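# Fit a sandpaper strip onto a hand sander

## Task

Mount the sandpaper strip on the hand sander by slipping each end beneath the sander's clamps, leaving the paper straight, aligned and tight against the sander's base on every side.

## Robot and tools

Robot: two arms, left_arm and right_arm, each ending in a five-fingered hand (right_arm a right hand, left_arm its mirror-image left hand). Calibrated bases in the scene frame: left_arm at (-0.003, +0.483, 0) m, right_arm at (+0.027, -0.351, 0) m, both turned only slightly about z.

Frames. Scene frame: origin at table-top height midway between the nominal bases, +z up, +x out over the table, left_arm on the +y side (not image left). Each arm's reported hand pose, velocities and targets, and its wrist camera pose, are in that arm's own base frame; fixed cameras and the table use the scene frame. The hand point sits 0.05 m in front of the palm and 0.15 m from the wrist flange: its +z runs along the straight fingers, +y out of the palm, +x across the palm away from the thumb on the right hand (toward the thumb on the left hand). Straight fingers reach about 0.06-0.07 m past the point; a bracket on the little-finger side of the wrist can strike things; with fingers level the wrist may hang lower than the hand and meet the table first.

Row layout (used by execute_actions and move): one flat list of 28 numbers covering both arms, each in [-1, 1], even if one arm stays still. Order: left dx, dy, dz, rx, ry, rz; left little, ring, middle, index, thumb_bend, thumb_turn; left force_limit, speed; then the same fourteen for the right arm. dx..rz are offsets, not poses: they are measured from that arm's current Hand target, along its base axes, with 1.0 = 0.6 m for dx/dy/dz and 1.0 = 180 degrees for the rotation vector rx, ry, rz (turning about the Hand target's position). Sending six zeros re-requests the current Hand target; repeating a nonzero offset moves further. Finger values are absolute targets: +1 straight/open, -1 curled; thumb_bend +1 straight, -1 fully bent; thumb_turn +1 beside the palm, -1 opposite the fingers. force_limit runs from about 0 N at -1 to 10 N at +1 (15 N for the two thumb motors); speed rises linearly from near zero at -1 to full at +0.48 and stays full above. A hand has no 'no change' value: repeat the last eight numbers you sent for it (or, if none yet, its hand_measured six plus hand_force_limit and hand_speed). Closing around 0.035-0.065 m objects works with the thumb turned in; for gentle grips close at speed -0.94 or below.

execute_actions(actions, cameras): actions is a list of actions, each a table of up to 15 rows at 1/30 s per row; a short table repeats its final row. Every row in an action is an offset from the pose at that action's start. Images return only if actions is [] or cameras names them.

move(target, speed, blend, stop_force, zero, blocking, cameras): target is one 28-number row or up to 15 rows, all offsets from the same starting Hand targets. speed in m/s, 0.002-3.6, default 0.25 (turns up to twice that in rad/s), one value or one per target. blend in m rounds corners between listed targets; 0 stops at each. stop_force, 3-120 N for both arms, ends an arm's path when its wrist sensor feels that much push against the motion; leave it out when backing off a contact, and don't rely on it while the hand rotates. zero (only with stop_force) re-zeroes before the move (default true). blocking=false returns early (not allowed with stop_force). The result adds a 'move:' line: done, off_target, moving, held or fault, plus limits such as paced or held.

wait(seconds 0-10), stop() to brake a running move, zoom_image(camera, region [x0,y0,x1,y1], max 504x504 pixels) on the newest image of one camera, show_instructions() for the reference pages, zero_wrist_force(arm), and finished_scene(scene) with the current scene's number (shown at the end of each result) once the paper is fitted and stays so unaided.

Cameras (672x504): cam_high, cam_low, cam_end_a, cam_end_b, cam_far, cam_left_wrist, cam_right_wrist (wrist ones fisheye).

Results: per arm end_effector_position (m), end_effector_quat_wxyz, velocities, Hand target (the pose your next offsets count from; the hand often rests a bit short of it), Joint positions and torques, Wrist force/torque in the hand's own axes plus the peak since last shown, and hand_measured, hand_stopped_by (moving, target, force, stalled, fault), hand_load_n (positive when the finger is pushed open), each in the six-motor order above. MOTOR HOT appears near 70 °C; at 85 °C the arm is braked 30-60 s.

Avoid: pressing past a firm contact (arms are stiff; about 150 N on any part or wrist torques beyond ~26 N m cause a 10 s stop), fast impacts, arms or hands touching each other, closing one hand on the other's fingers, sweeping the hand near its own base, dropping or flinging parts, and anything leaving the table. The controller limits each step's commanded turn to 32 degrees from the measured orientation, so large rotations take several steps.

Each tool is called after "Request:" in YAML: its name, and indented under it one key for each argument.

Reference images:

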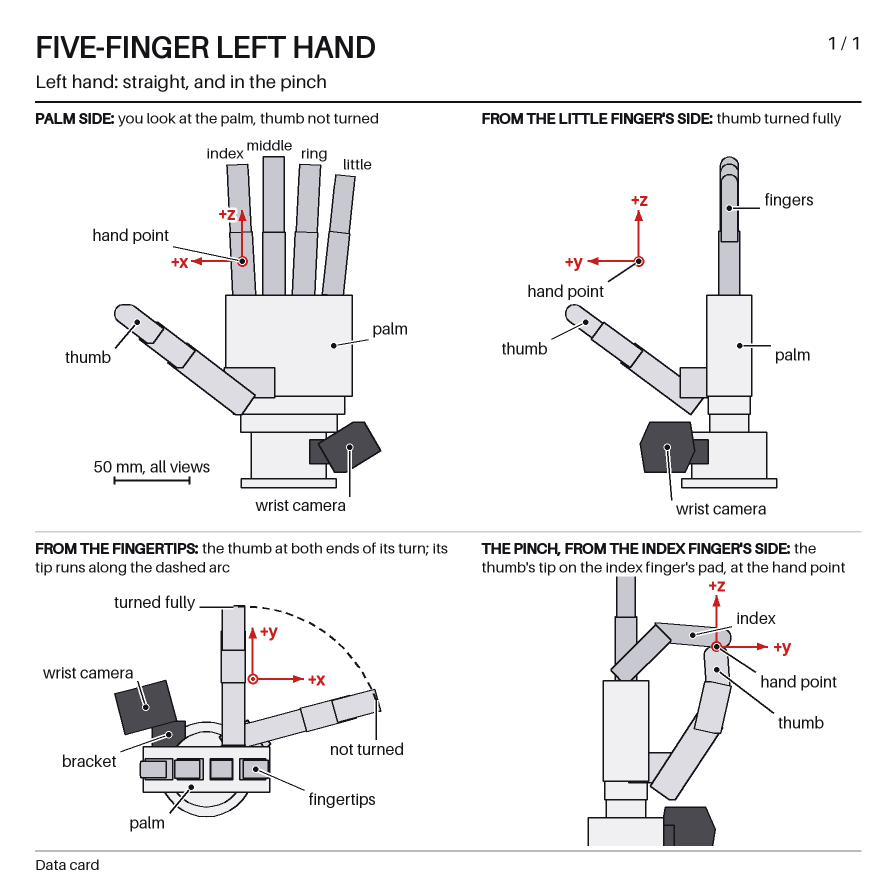

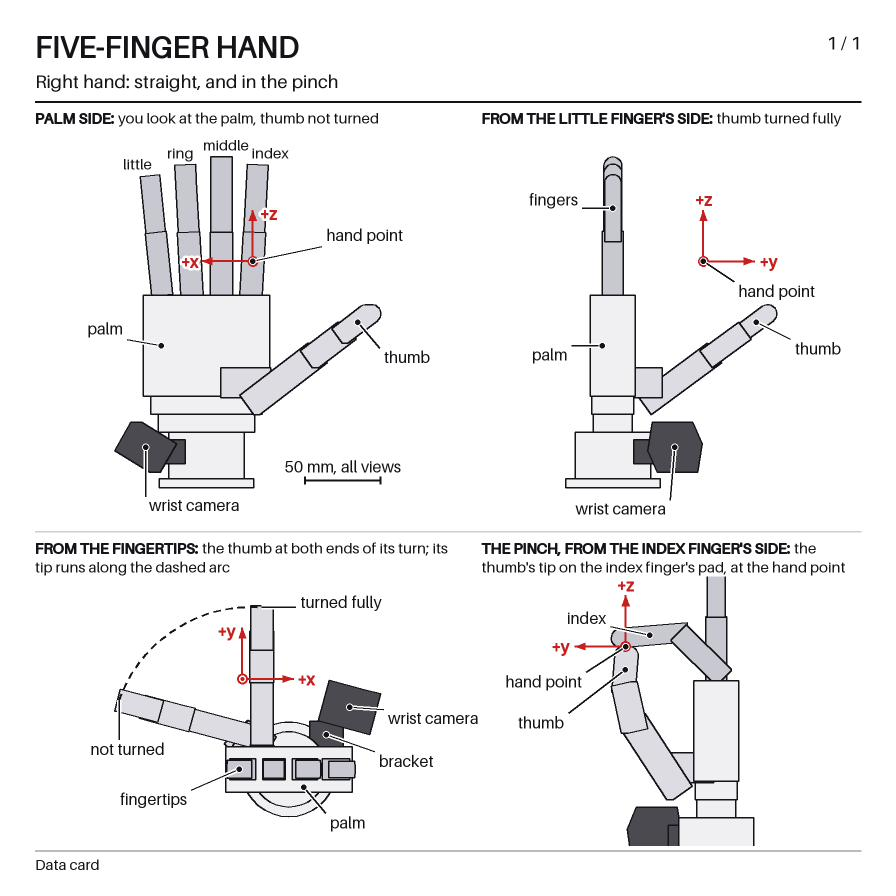

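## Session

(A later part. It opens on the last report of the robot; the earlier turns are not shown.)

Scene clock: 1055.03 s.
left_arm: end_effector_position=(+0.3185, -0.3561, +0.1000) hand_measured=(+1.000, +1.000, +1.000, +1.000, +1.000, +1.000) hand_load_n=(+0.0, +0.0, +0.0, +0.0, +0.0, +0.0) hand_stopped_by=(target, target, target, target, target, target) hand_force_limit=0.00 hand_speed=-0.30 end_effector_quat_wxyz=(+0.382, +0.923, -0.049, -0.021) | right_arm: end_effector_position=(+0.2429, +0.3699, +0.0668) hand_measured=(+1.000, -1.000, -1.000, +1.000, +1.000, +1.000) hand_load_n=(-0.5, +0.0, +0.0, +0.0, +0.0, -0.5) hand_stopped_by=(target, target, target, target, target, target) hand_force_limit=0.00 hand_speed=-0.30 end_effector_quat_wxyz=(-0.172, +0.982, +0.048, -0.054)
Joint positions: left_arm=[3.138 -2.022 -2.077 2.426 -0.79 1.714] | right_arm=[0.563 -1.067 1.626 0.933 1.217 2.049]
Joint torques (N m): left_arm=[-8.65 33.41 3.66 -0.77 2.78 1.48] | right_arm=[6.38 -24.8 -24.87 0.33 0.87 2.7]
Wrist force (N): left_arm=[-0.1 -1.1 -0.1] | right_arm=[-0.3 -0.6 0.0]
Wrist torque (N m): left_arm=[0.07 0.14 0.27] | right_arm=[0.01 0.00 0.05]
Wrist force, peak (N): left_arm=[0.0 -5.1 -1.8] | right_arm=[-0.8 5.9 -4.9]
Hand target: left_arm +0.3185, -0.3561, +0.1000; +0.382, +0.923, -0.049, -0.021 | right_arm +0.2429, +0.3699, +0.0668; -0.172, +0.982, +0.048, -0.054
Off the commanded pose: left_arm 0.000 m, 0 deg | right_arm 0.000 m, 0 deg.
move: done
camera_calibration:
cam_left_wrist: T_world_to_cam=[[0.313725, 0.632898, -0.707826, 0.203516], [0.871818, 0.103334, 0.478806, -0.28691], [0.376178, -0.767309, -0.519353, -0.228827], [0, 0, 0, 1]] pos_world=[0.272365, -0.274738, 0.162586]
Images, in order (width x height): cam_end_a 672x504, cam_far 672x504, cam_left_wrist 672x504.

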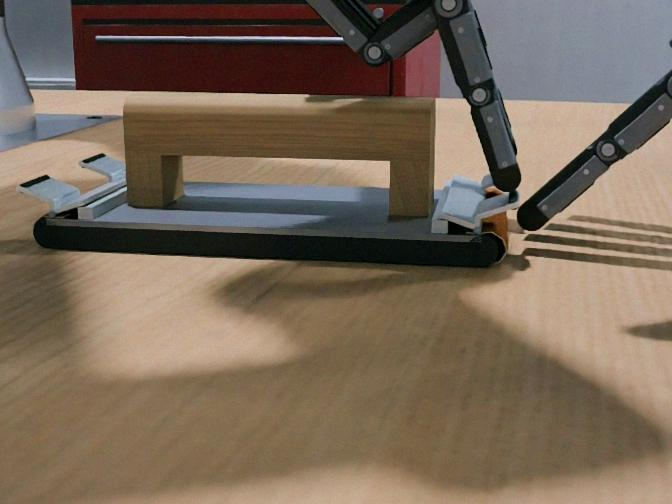

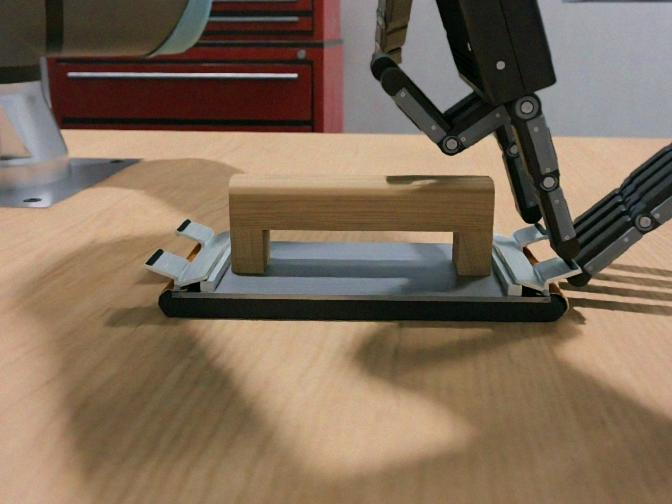

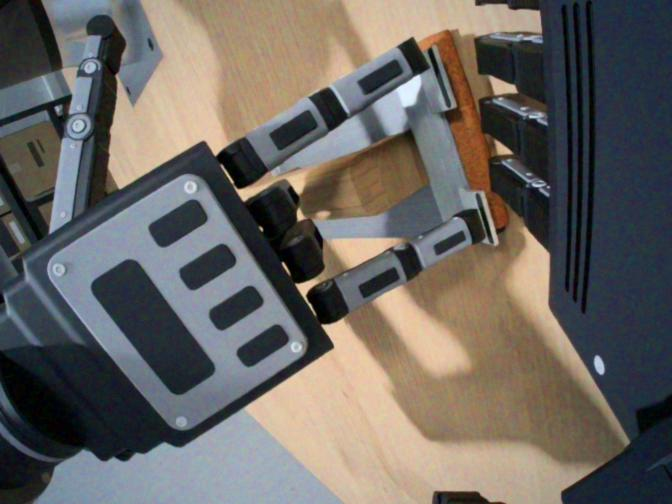

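Request:
move:
  target:
    - [-0.0043,0.033,0.01,0,0,0,1,1,1,1,1,1,0,-0.3,0,-0.005,0.04,0,0,0,1,-1,-1,1,1,1,0,-0.3]
    - [-0.0129,0.099,0.12,0,0,0,1,1,1,1,1,1,0,-0.3,0.008,-0.16,0.2,0,0,0,1,-1,-1,1,1,1,0,-0.3]
  speed: 0.12
  blend: [0.005,0]
  cameras: ["all"]

Request:
zoom_image:
  camera: "cam_left_wrist"
  region: [250, 0, 560, 260]

Request:
zoom_image:
  camera: "cam_end_a"
  region: [400, 130, 560, 290]

Request:
zoom_image:
  camera: "cam_far"
  region: [420, 170, 600, 340]

Request:
zoom_image:
  camera: "cam_end_b"
  region: [300, 130, 460, 290]

Request:
zoom_image:
  camera: "cam_far"
  region: [130, 170, 310, 340]

Request:
zoom_image:
  camera: "cam_right_wrist"
  region: [150, 0, 672, 300]

Scene clock: 1066.87 s.
left_arm: end_effector_position=(+0.3107, -0.2967, +0.1719) hand_measured=(+1.000, +1.000, +1.000, +1.000, +1.000, +1.000) hand_load_n=(+0.0, +0.0, +0.0, +0.0, -0.5, +0.0) hand_stopped_by=(target, target, target, target, target, target) hand_force_limit=0.00 hand_speed=-0.30 end_effector_quat_wxyz=(+0.382, +0.923, -0.049, -0.021) | right_arm: end_effector_position=(+0.2477, +0.2739, +0.1867) hand_measured=(+1.000, -1.000, -1.000, +1.000, +1.000, +1.000) hand_load_n=(-0.5, +0.0, +0.0, +0.0, +0.0, -0.5) hand_stopped_by=(target, target, target, target, target, target) hand_force_limit=0.00 hand_speed=-0.30 end_effector_quat_wxyz=(-0.172, +0.982, +0.048, -0.054)
Joint positions: left_arm=[3.339 -1.852 -2.134 2.124 -0.83 1.988] | right_arm=[0.344 -1.325 1.681 1.219 1.209 1.816]
Joint torques (N m): left_arm=[9.99 29.22 2.71 -4.13 -0.26 2.2] | right_arm=[-7.17 -44.8 -7.24 4.98 -2.37 -2.81]
Wrist force (N): left_arm=[0.3 -0.6 -0.1] | right_arm=[-0.7 -0.4 0.3]
Wrist torque (N m): left_arm=[0.11 0.06 0.30] | right_arm=[0.03 0.05 0.19]
Wrist force, peak (N): left_arm=[0.4 -1.5 -0.4] | right_arm=[-1.0 -0.3 0.7]
Hand target: left_arm +0.3107, -0.2967, +0.1720; +0.382, +0.923, -0.049, -0.021 | right_arm +0.2477, +0.2739, +0.1868; -0.172, +0.982, +0.048, -0.054
Off the commanded pose: left_arm 0.000 m, 0 deg | right_arm 0.000 m, 0 deg.
move: done
camera_calibration:
cam_left_wrist: T_world_to_cam=[[0.313725, 0.632898, -0.707826, 0.21923], [0.871818, 0.103334, 0.478806, -0.320761], [0.376178, -0.767309, -0.519353, -0.143011], [0, 0, 0, 1]] pos_world=[0.264665, -0.215338, 0.234486]
cam_right_wrist: T_world_to_cam=[[0.380063, -0.861456, -0.336818, 0.200987], [-0.740715, -0.501554, 0.446973, 0.240366], [-0.55398, 0.0796084, -0.828715, 0.392701], [0, 0, 0, 1]] pos_world=[0.319204, 0.262436, 0.285696]

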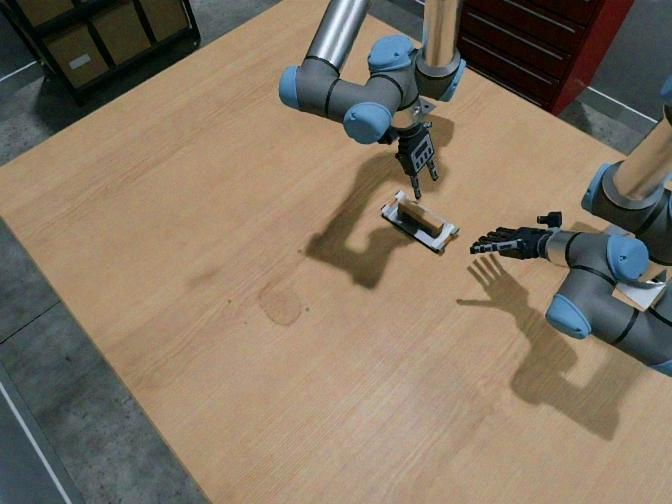

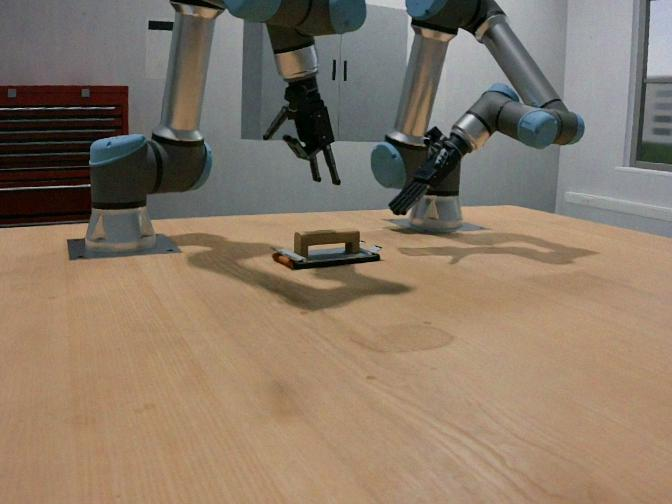

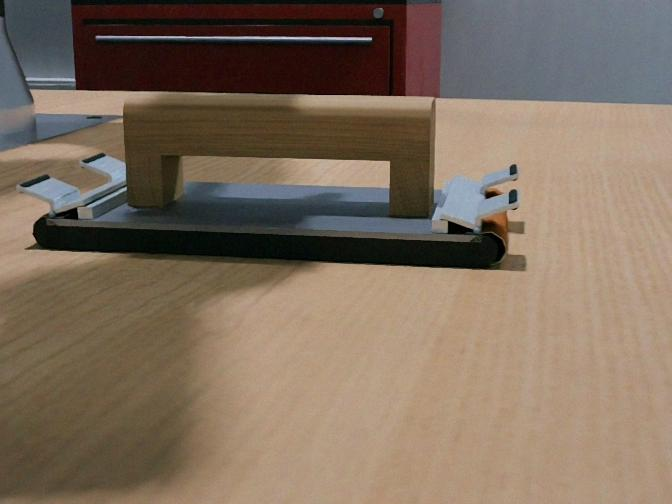

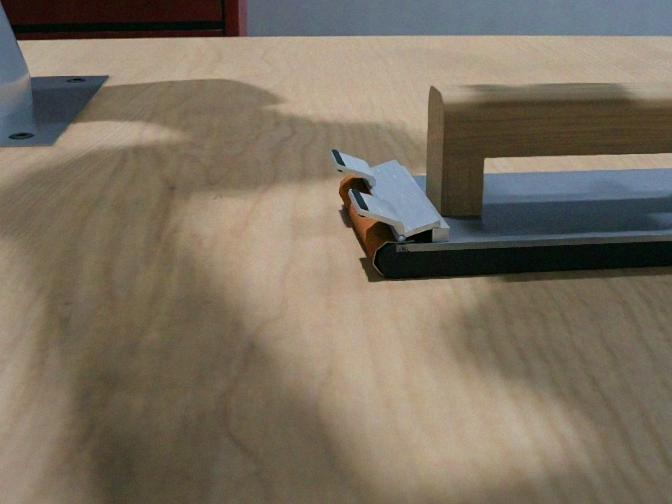

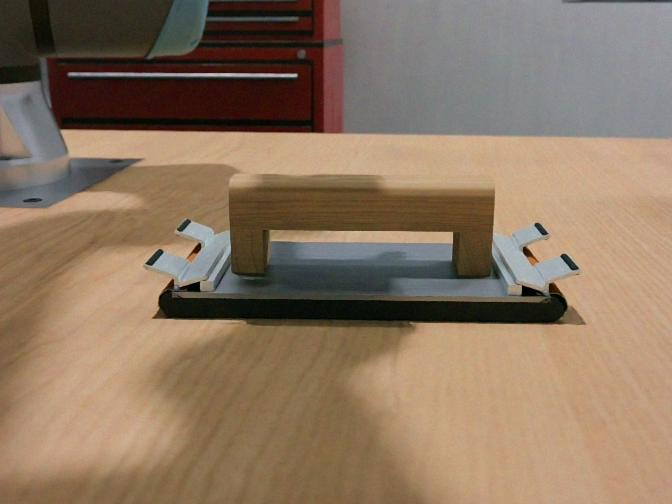

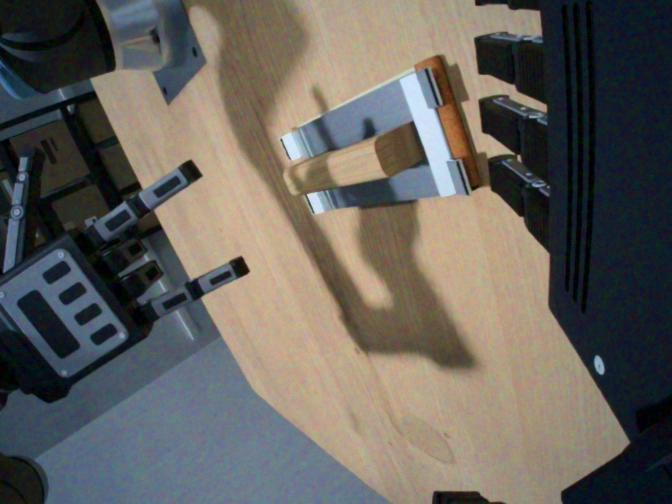

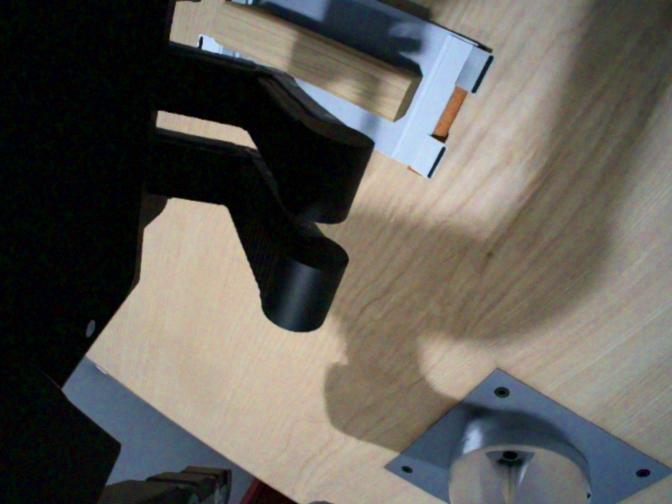

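Scaled by 1.626 from the camera's 672x504 image, which has a finer 960x720 frame.

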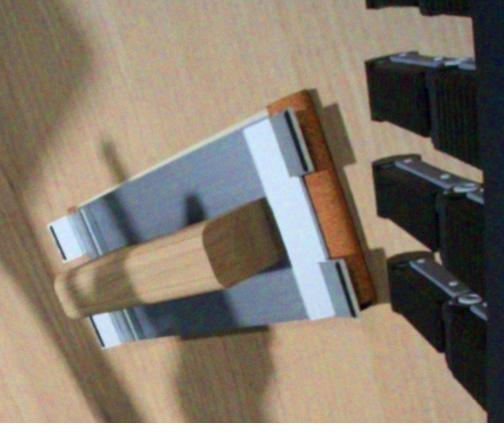

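Scaled by 3.150 from the camera's 672x504 image, which has a finer 960x720 frame.

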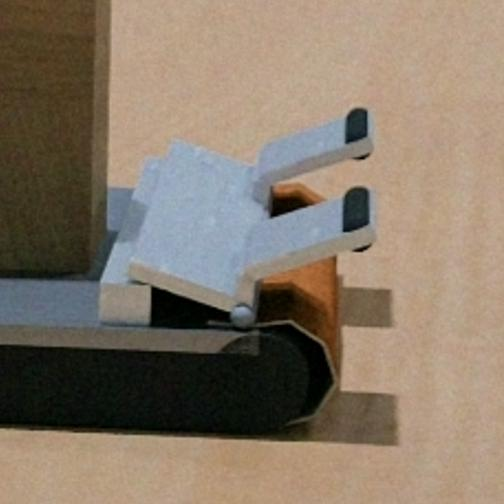

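Scaled by 2.800 from the camera's 672x504 image, which has a finer 960x720 frame.

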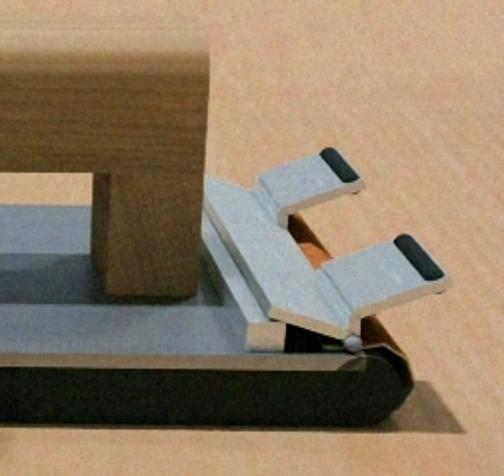

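Scaled by 3.150 from the camera's 672x504 image, which has a finer 960x720 frame.

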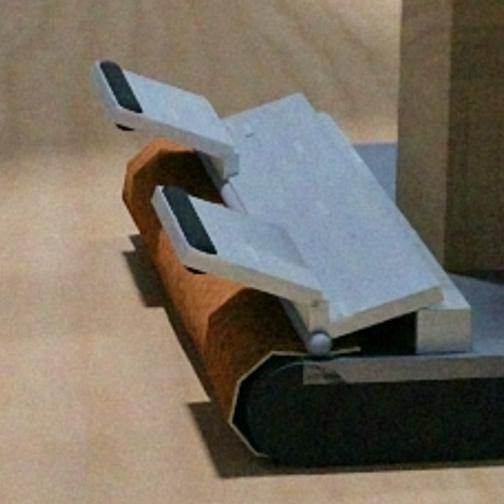

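Scaled by 2.800 from the camera's 672x504 image, which has a finer 960x720 frame.

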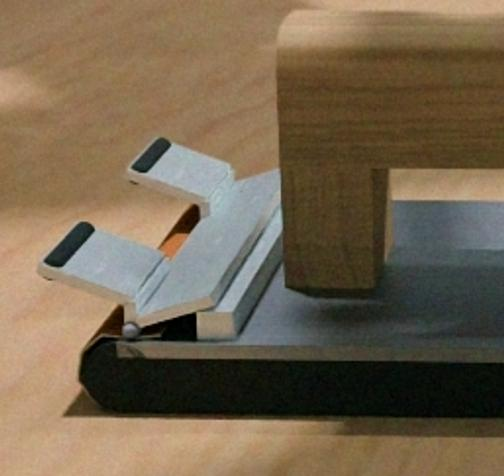

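Region (150, 0, 672, 300) is 522x300 pixels. A region can be at most 504 by 504 pixels.

Request:
move:
  target:
    - [0.01,0.02,-0.02,0,0,0,1,1,1,1,1,1,0,-0.3,0.0057,-0.1285,0.03,0,0,0,1,-1,-1,1,1,1,0,-0.3]
    - [0.0217,-0.0648,-0.12,0,0,0,-1,-1,1,-1,1,1,0,-0.3,0.0057,-0.1285,-0.1773,0,0,0,1,1,1,1,1,1,0,-0.3]
  speed: 0.12
  blend: [0,0]
  cameras: ["cam_end_a","cam_far","cam_left_wrist","cam_end_b"]

Scene clock: 1153.67 s.
left_arm: end_effector_position=(+0.3238, -0.3356, +0.1000) hand_measured=(-1.000, -1.000, +1.000, -1.000, +1.000, +1.000) hand_load_n=(+0.0, +0.0, +0.0, +0.0, +0.0, +0.0) hand_stopped_by=(target, target, target, target, target, target) hand_force_limit=0.00 hand_speed=-0.30 end_effector_quat_wxyz=(+0.382, +0.923, -0.049, -0.021) | right_arm: end_effector_position=(+0.2511, +0.1968, +0.0804) hand_measured=(+1.000, +1.000, +1.000, +1.000, +1.000, +1.000) hand_load_n=(+0.0, +0.0, -0.5, +0.0, +0.0, +0.0) hand_stopped_by=(target, target, target, target, target, target) hand_force_limit=0.00 hand_speed=-0.30 end_effector_quat_wxyz=(-0.172, +0.982, +0.048, -0.054)
Joint positions: left_arm=[3.203 -2.031 -2.091 2.384 -0.799 1.806] | right_arm=[0.126 -1.281 1.96 0.978 1.218 1.584]
Joint torques (N m): left_arm=[-10.75 19.56 17.16 -1.23 0.31 -2.16] | right_arm=[6.28 -14.43 -6.99 1.61 -1.6 2.82]
Wrist force (N): left_arm=[0.1 -0.6 -0.2] | right_arm=[-0.3 -0.2 0.6]
Wrist torque (N m): left_arm=[0.12 0.13 0.38] | right_arm=[0.01 -0.03 0.17]
Wrist force, peak (N): left_arm=[0.2 -1.5 -0.8] | right_arm=[-0.9 -1.1 0.7]
Hand target: left_arm +0.3238, -0.3356, +0.1000; +0.382, +0.923, -0.049, -0.021 | right_arm +0.2511, +0.1968, +0.0804; -0.172, +0.982, +0.048, -0.054
Off the commanded pose: left_arm 0.000 m, 0 deg | right_arm 0.000 m, 0 deg.
move: done
camera_calibration:
cam_left_wrist: T_world_to_cam=[[0.313725, 0.632898, -0.707826, 0.188879], [0.871818, 0.103334, 0.478806, -0.293649], [0.376178, -0.767309, -0.519353, -0.215091], [0, 0, 0, 1]] pos_world=[0.277665, -0.254238, 0.162586]
Images, in order (width x height): cam_end_a 672x504, cam_end_b 672x504, cam_far 672x504, cam_left_wrist 672x504.

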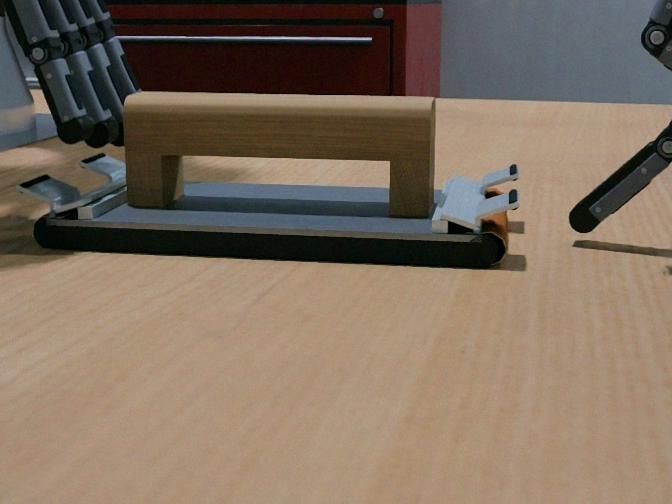

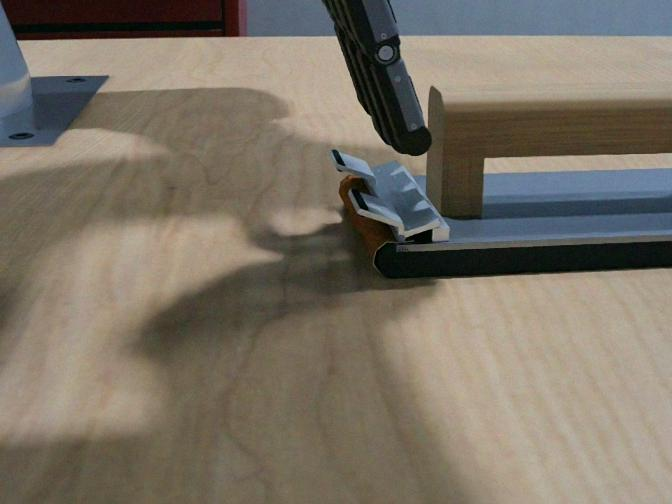

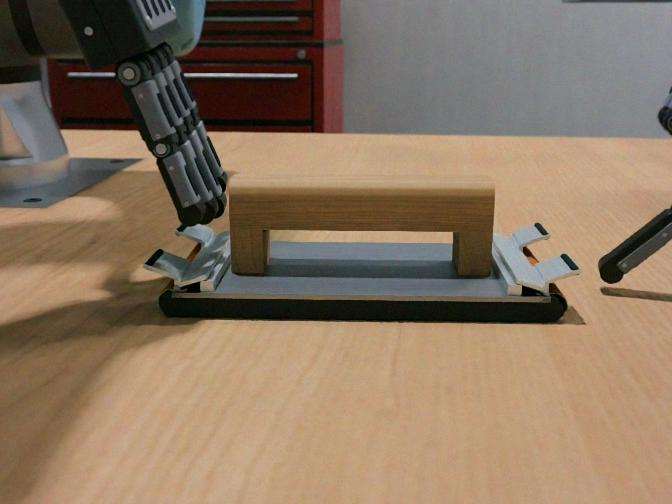

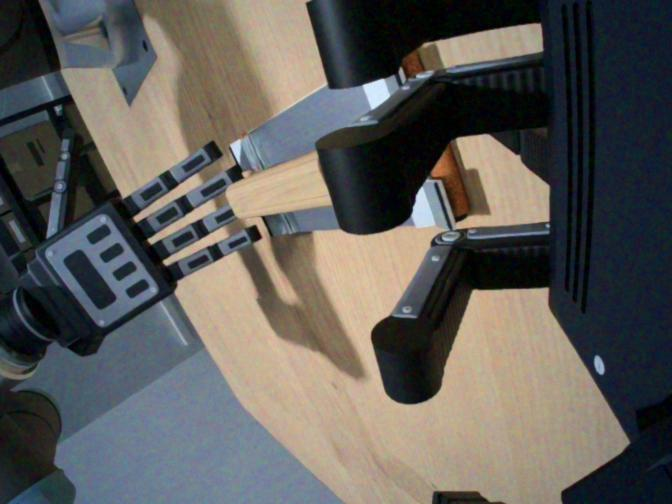

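Request:
move:
  target: [0.0054,-0.0413,0,0,0,0,-1,-1,1,-1,1,1,0,-0.3,-0.0011,0.0133,0,0,0,0,1,1,1,1,1,1,0,-0.3]
  speed: 0.04
  stop_force: 3
  cameras: ["cam_end_a","cam_far"]

Request:
zoom_image:
  camera: "cam_end_a"
  region: [400, 130, 560, 290]

Request:
zoom_image:
  camera: "cam_far"
  region: [130, 150, 310, 330]

Scene clock: 1161.77 s.
left_arm: end_effector_position=(+0.3270, -0.3603, +0.1000) hand_measured=(-1.000, -1.000, +1.000, -1.000, +1.000, +1.000) hand_load_n=(+0.0, +0.0, +0.0, +0.0, +0.0, +0.0) hand_stopped_by=(target, target, target, target, target, target) hand_force_limit=0.00 hand_speed=-0.30 end_effector_quat_wxyz=(+0.382, +0.923, -0.049, -0.021) | right_arm: end_effector_position=(+0.2505, +0.2047, +0.0804) hand_measured=(+1.000, +1.000, +1.000, +1.000, +1.000, +1.000) hand_load_n=(+0.0, -1.0, -2.0, +0.0, -0.5, +0.0) hand_stopped_by=(target, target, target, target, target, target) hand_force_limit=0.00 hand_speed=-0.30 end_effector_quat_wxyz=(-0.172, +0.982, +0.048, -0.054)
Joint positions: left_arm=[3.124 -2.036 -2.047 2.422 -0.789 1.696] | right_arm=[0.15 -1.275 1.949 0.975 1.216 1.609]
Joint torques (N m): left_arm=[-11.49 21.12 19.75 -0.89 2.71 -2.25] | right_arm=[-4.35 -18.31 -16.56 1.19 -2.32 -0.59]
Wrist force (N): left_arm=[0.3 -1.0 -0.3] | right_arm=[-0.8 2.6 -0.6]
Wrist torque (N m): left_arm=[0.10 0.08 0.40] | right_arm=[0.07 0.03 0.17]
Wrist force, peak (N): left_arm=[0.1 -1.4 -0.3] | right_arm=[-0.7 2.8 -0.7]
Hand target: left_arm +0.3270, -0.3604, +0.1000; +0.382, +0.923, -0.049, -0.021 | right_arm +0.2505, +0.2047, +0.0804; -0.172, +0.982, +0.048, -0.054
Off the commanded pose: left_arm 0.000 m, 0 deg | right_arm 0.000 m, 0 deg.
move: contact (right_arm)
Images, in order (width x height): cam_end_a 672x504, cam_far 672x504.

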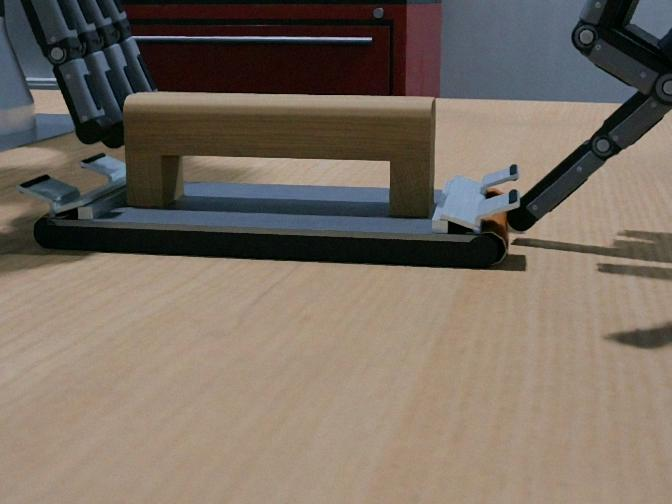

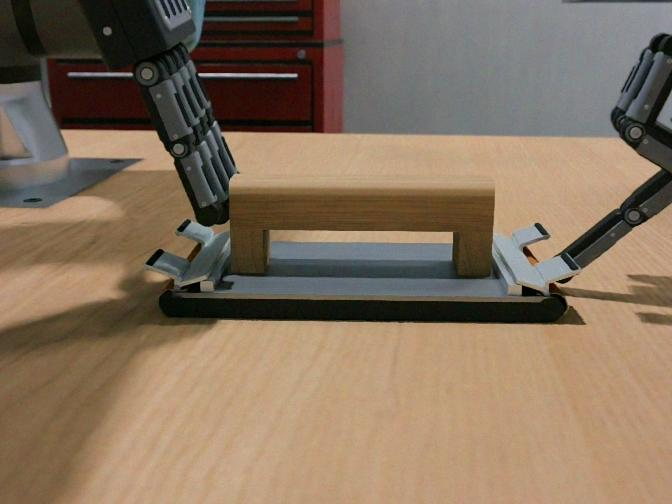

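Scaled by 3.150 from the camera's 672x504 image, which has a finer 960x720 frame.

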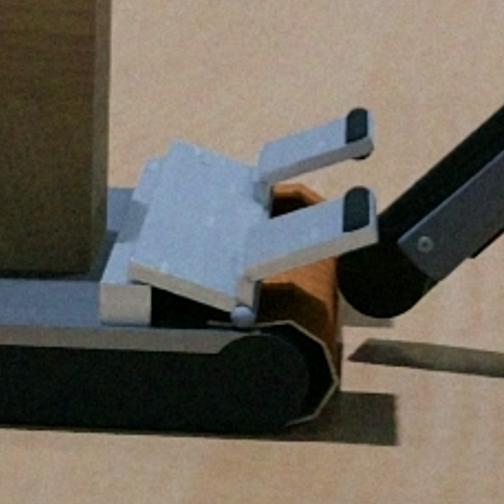

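Scaled by 2.800 from the camera's 672x504 image, which has a finer 960x720 frame.

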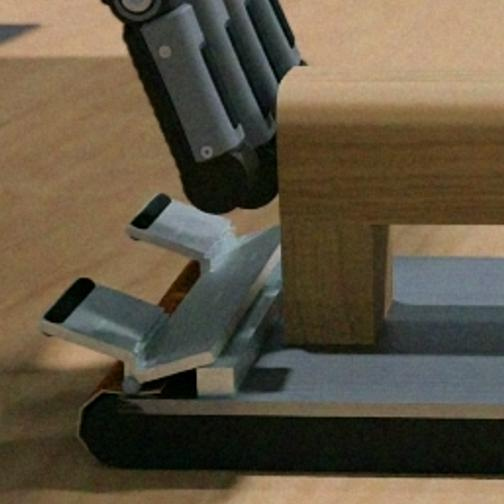

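Request:
move:
  target: [0.0018,-0.0138,0,0,0,0,-1,-1,1,-1,1,1,0,-0.3,0,0,0,0,0,0,1,1,1,1,1,1,0,-0.3]
  speed: 0.015
  stop_force: 6
  cameras: ["cam_end_a","cam_far"]

Request:
zoom_image:
  camera: "cam_end_a"
  region: [400, 130, 560, 290]

Request:
zoom_image:
  camera: "cam_far"
  region: [430, 170, 610, 340]

Scene clock: 1167.97 s.
left_arm: end_effector_position=(+0.3275, -0.3646, +0.1000) hand_measured=(-1.000, -1.000, +1.000, -1.000, +1.000, +1.000) hand_load_n=(+0.0, +0.0, +1.0, +0.0, +0.0, +0.0) hand_stopped_by=(target, target, target, target, target, target) hand_force_limit=0.00 hand_speed=-0.30 end_effector_quat_wxyz=(+0.382, +0.923, -0.049, -0.021) | right_arm: end_effector_position=(+0.2505, +0.2046, +0.0804) hand_measured=(+1.000, +1.000, +1.000, +1.000, +1.000, +1.000) hand_load_n=(+0.0, -3.0, -3.0, +0.0, +0.0, +0.0) hand_stopped_by=(target, target, target, target, target, target) hand_force_limit=0.00 hand_speed=-0.30 end_effector_quat_wxyz=(-0.172, +0.982, +0.048, -0.054)
Joint positions: left_arm=[3.111 -2.037 -2.04 2.429 -0.788 1.678] | right_arm=[0.15 -1.275 1.949 0.975 1.216 1.609]
Joint torques (N m): left_arm=[8.17 37.37 1.87 -3.86 0.94 2.36] | right_arm=[-4.97 -40.06 -5.08 4.25 -3.32 -2.32]
Wrist force (N): left_arm=[-0.6 -5.1 -3.3] | right_arm=[-1.2 5.5 -2.9]
Wrist torque (N m): left_arm=[0.49 -0.04 0.34] | right_arm=[0.20 0.09 0.24]
Wrist force, peak (N): left_arm=[-1.3 -8.1 -5.2] | right_arm=[-1.3 5.8 -3.2]
Hand target: left_arm +0.3275, -0.3646, +0.1000; +0.382, +0.923, -0.049, -0.021 (not the last commanded pose) | right_arm +0.2505, +0.2047, +0.0804; -0.172, +0.982, +0.048, -0.054
Off the commanded pose: left_arm 0.004 m, 0 deg | right_arm 0.000 m, 0 deg.
move: contact (left_arm)
Images, in order (width x height): cam_end_a 672x504, cam_far 672x504.

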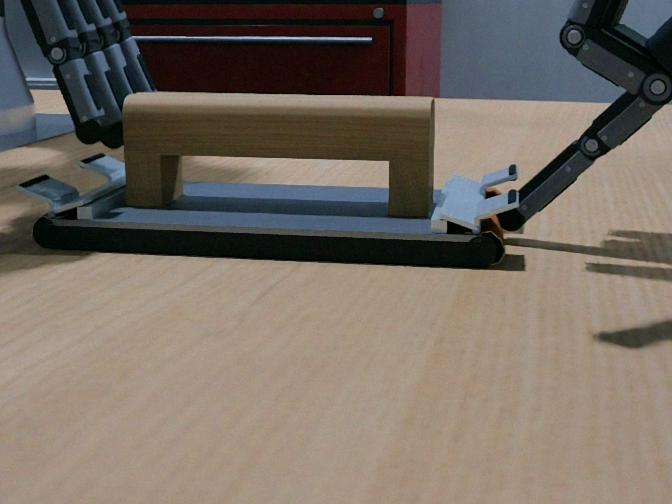

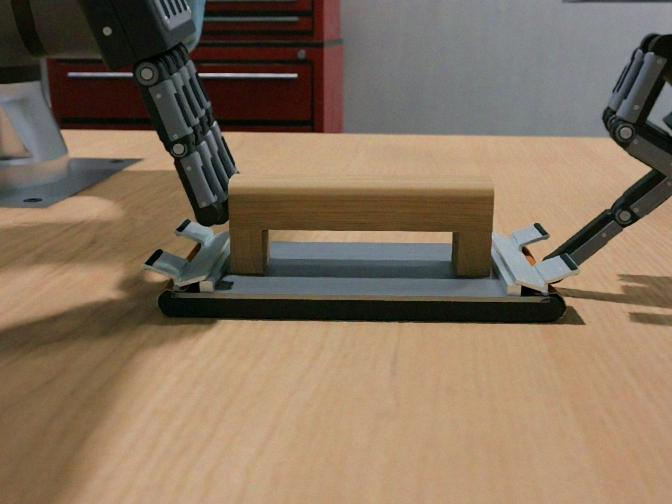

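Scaled by 3.150 from the camera's 672x504 image, which has a finer 960x720 frame.

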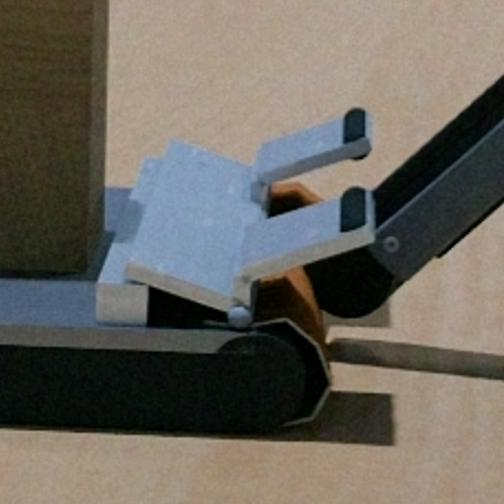

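Scaled by 2.800 from the camera's 672x504 image, which has a finer 960x720 frame.

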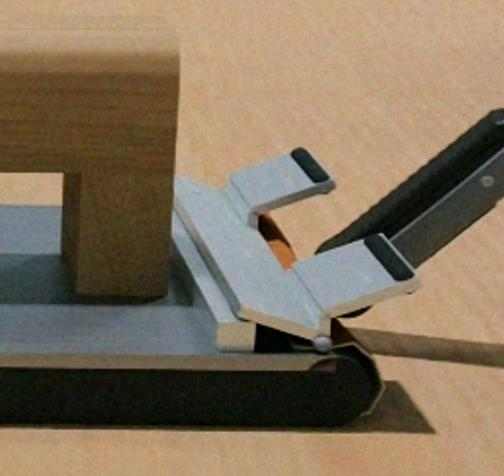

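Request:
move:
  target: [0.0018,-0.0138,0,0,0,0,-1,-1,1,-1,1,1,0,-0.3,0,0,0,0,0,0,1,1,1,1,1,1,0,-0.3]
  speed: 0.01
  stop_force: 5
  cameras: ["cam_end_a","cam_far"]

Request:
zoom_image:
  camera: "cam_end_a"
  region: [400, 130, 560, 290]

Scene clock: 1173.93 s.
left_arm: end_effector_position=(+0.3276, -0.3654, +0.1000) hand_measured=(-1.000, -1.000, +1.000, -1.000, +1.000, +1.000) hand_load_n=(+0.0, +0.0, +1.5, +0.0, +0.0, +0.0) hand_stopped_by=(target, target, target, target, target, target) hand_force_limit=0.00 hand_speed=-0.30 end_effector_quat_wxyz=(+0.382, +0.923, -0.049, -0.021) | right_arm: end_effector_position=(+0.2505, +0.2047, +0.0804) hand_measured=(+1.000, +1.000, +1.000, +1.000, +1.000, +1.000) hand_load_n=(+0.0, -5.0, -4.5, +0.0, -0.5, +0.0) hand_stopped_by=(target, target, target, target, target, target) hand_force_limit=0.00 hand_speed=-0.30 end_effector_quat_wxyz=(-0.172, +0.982, +0.048, -0.054)
Joint positions: left_arm=[3.109 -2.037 -2.038 2.43 -0.788 1.674] | right_arm=[0.15 -1.276 1.949 0.975 1.216 1.609]
Joint torques (N m): left_arm=[7.92 34.19 1.73 -3.96 2.69 2.46] | right_arm=[-3.24 -42.5 -6.86 4.21 -3.53 -2.21]
Wrist force (N): left_arm=[-1.1 -8.2 -6.0] | right_arm=[-1.4 7.7 -5.2]
Wrist torque (N m): left_arm=[0.77 -0.14 0.39] | right_arm=[0.31 0.15 0.31]
Wrist force, peak (N): left_arm=[-2.2 -10.8 -8.0] | right_arm=[-1.5 8.2 -5.2]
Hand target: left_arm +0.3276, -0.3654, +0.1000; +0.382, +0.923, -0.049, -0.021 (not the last commanded pose) | right_arm +0.2505, +0.2047, +0.0804; -0.172, +0.982, +0.048, -0.054
Off the commanded pose: left_arm 0.008 m, 0 deg | right_arm 0.000 m, 0 deg.
move: contact (left_arm)
Images, in order (width x height): cam_end_a 672x504, cam_far 672x504.

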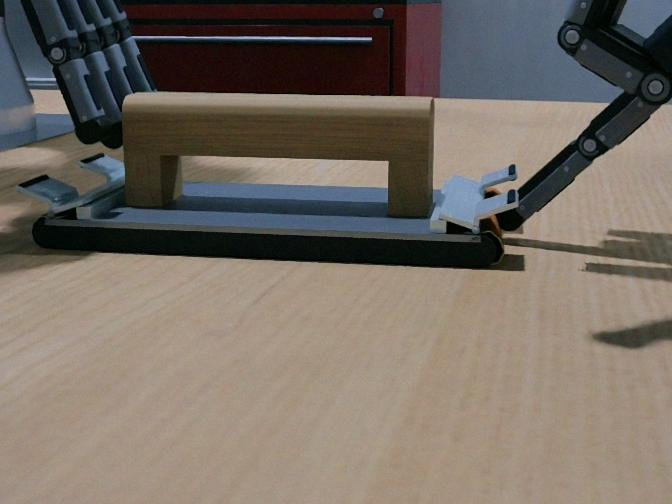

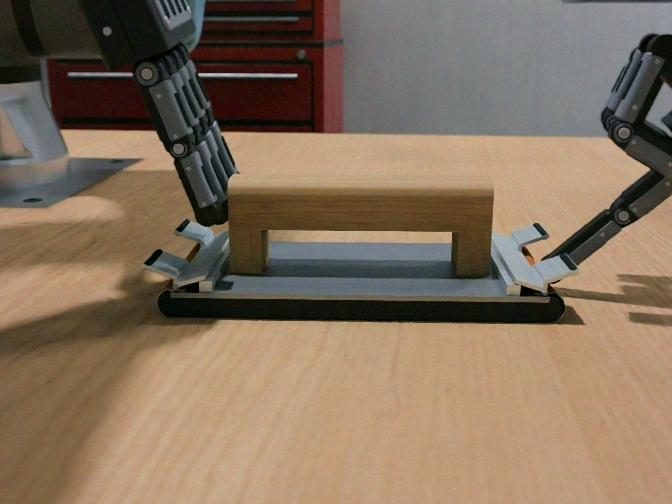

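Scaled by 3.150 from the camera's 672x504 image, which has a finer 960x720 frame.

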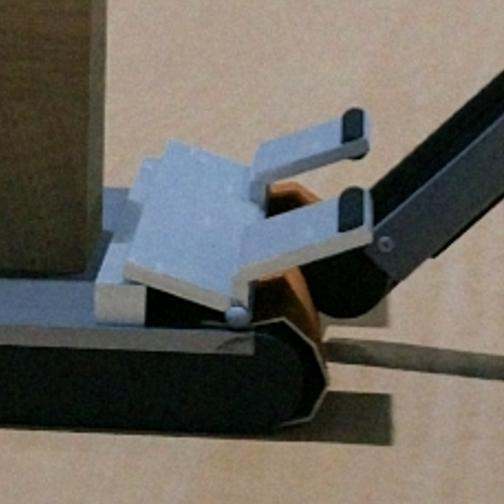

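Request:
move:
  target:
    - [-0.0052,0.0396,0,0,0,0,-1,-1,1,-1,1,1,0,-0.3,0.0011,-0.0133,0,0,0,0,1,1,1,1,1,1,0,-0.3]
    - [-0.0129,0.099,0.1,0,0,0,-1,-1,1,-1,1,1,0,-0.3,0.004,-0.05,0.15,0,0,0,1,1,1,1,1,1,0,-0.3]
  speed: 0.1
  blend: [0.005,0]
  cameras: ["cam_end_a","cam_far","cam_end_b"]

Request:
zoom_image:
  camera: "cam_end_a"
  region: [400, 130, 560, 290]

Request:
zoom_image:
  camera: "cam_end_a"
  region: [450, 200, 530, 280]

Request:
zoom_image:
  camera: "cam_end_b"
  region: [340, 210, 420, 290]

Request:
zoom_image:
  camera: "cam_far"
  region: [130, 250, 250, 340]

Request:
zoom_image:
  camera: "cam_far"
  region: [480, 250, 600, 340]

Scene clock: 1200.93 s.
left_arm: end_effector_position=(+0.3199, -0.3061, +0.1599) hand_measured=(-1.000, -1.000, +1.000, -1.000, +1.000, +1.000) hand_load_n=(+0.0, +0.0, +0.0, +0.0, +0.0, +0.0) hand_stopped_by=(target, target, target, target, target, target) hand_force_limit=0.00 hand_speed=-0.30 end_effector_quat_wxyz=(+0.382, +0.923, -0.049, -0.021) | right_arm: end_effector_position=(+0.2529, +0.1747, +0.1703) hand_measured=(+1.000, +1.000, +1.000, +1.000, +1.000, +1.000) hand_load_n=(+0.0, +0.0, +0.0, +0.0, +0.0, +0.0) hand_stopped_by=(target, target, target, target, target, target) hand_force_limit=0.00 hand_speed=-0.30 end_effector_quat_wxyz=(-0.172, +0.982, +0.048, -0.054)
Joint positions: left_arm=[3.302 -1.894 -2.105 2.17 -0.82 1.938] | right_arm=[0.058 -1.419 1.872 1.229 1.225 1.511]
Joint torques (N m): left_arm=[9.6 32.3 2.72 -4.19 -0.57 2.13] | right_arm=[-6.76 -38.57 -24.49 5.14 1.13 -2.73]
Wrist force (N): left_arm=[0.5 -1.2 -0.6] | right_arm=[-0.8 -0.5 0.3]
Wrist torque (N m): left_arm=[0.01 -0.03 0.31] | right_arm=[0.02 0.06 0.16]
Wrist force, peak (N): left_arm=[-1.4 -8.2 -6.2] | right_arm=[-1.6 8.0 -5.5]
Hand target: left_arm +0.3199, -0.3060, +0.1600; +0.382, +0.923, -0.049, -0.021 | right_arm +0.2529, +0.1747, +0.1704; -0.172, +0.982, +0.048, -0.054
Off the commanded pose: left_arm 0.000 m, 0 deg | right_arm 0.000 m, 0 deg.
move: done
Images, in order (width x height): cam_end_a 672x504, cam_end_b 672x504, cam_far 672x504.

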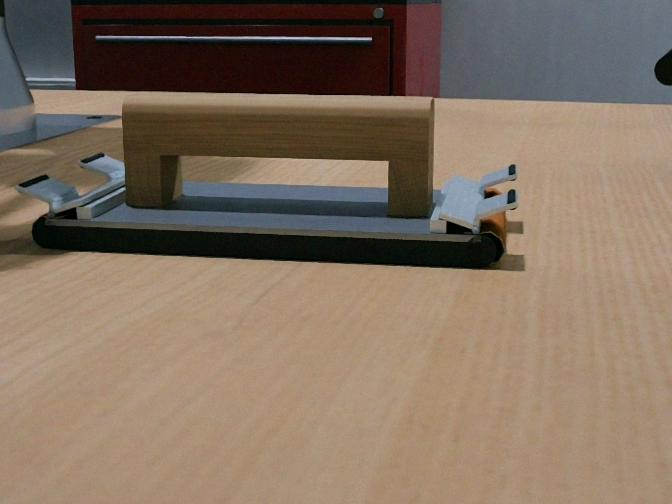

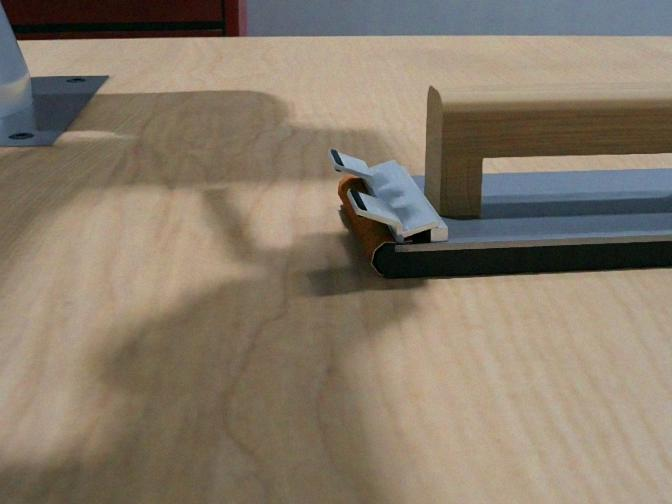

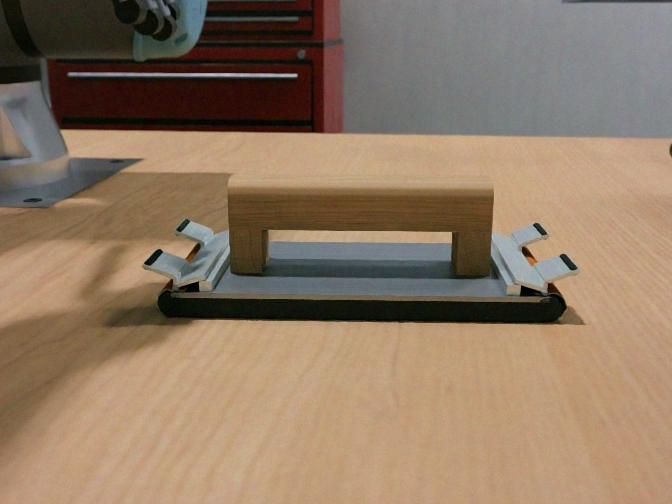

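Scaled by 3.150 from the camera's 672x504 image, which has a finer 960x720 frame.

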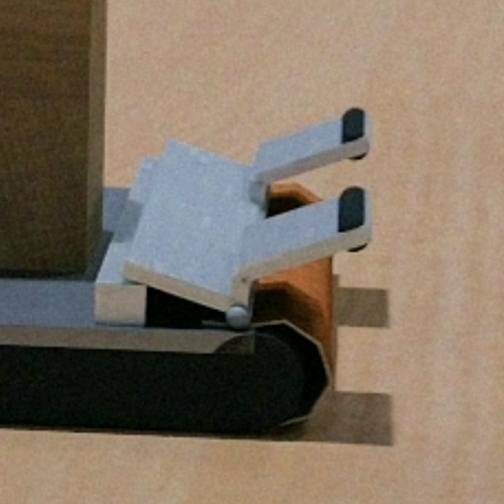

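Scaled by 6.300 from the camera's 672x504 image, which has a finer 960x720 frame.

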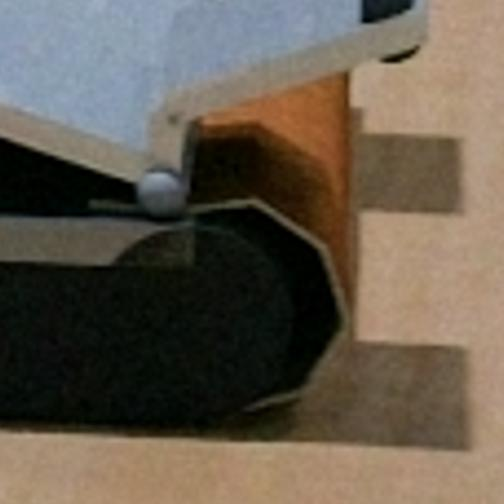

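Scaled by 6.300 from the camera's 672x504 image, which has a finer 960x720 frame.

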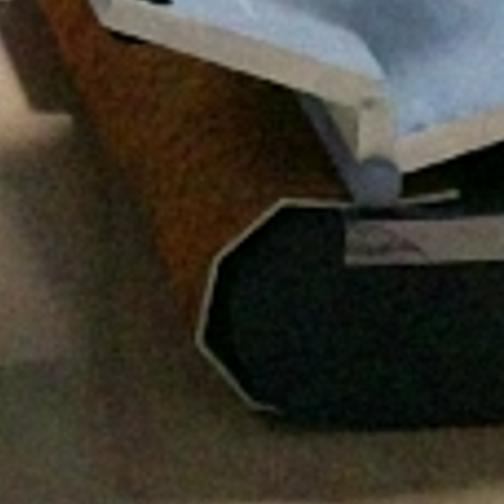

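Scaled by 4.200 from the camera's 672x504 image, which has a finer 960x720 frame.

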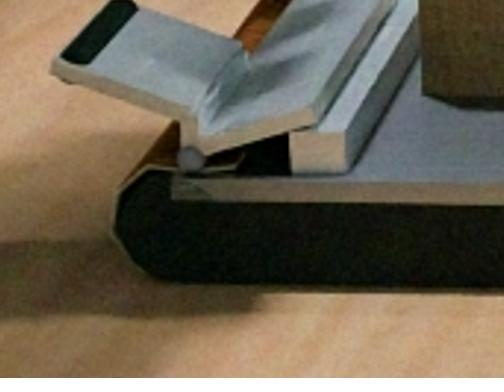

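Scaled by 4.200 from the camera's 672x504 image, which has a finer 960x720 frame.

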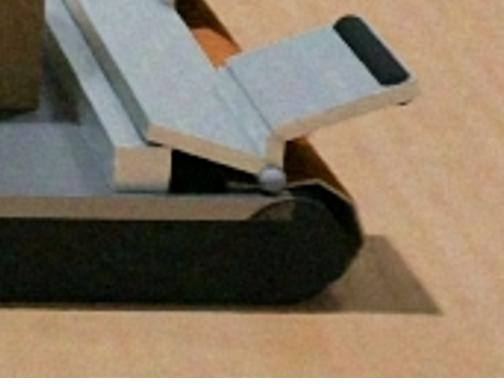

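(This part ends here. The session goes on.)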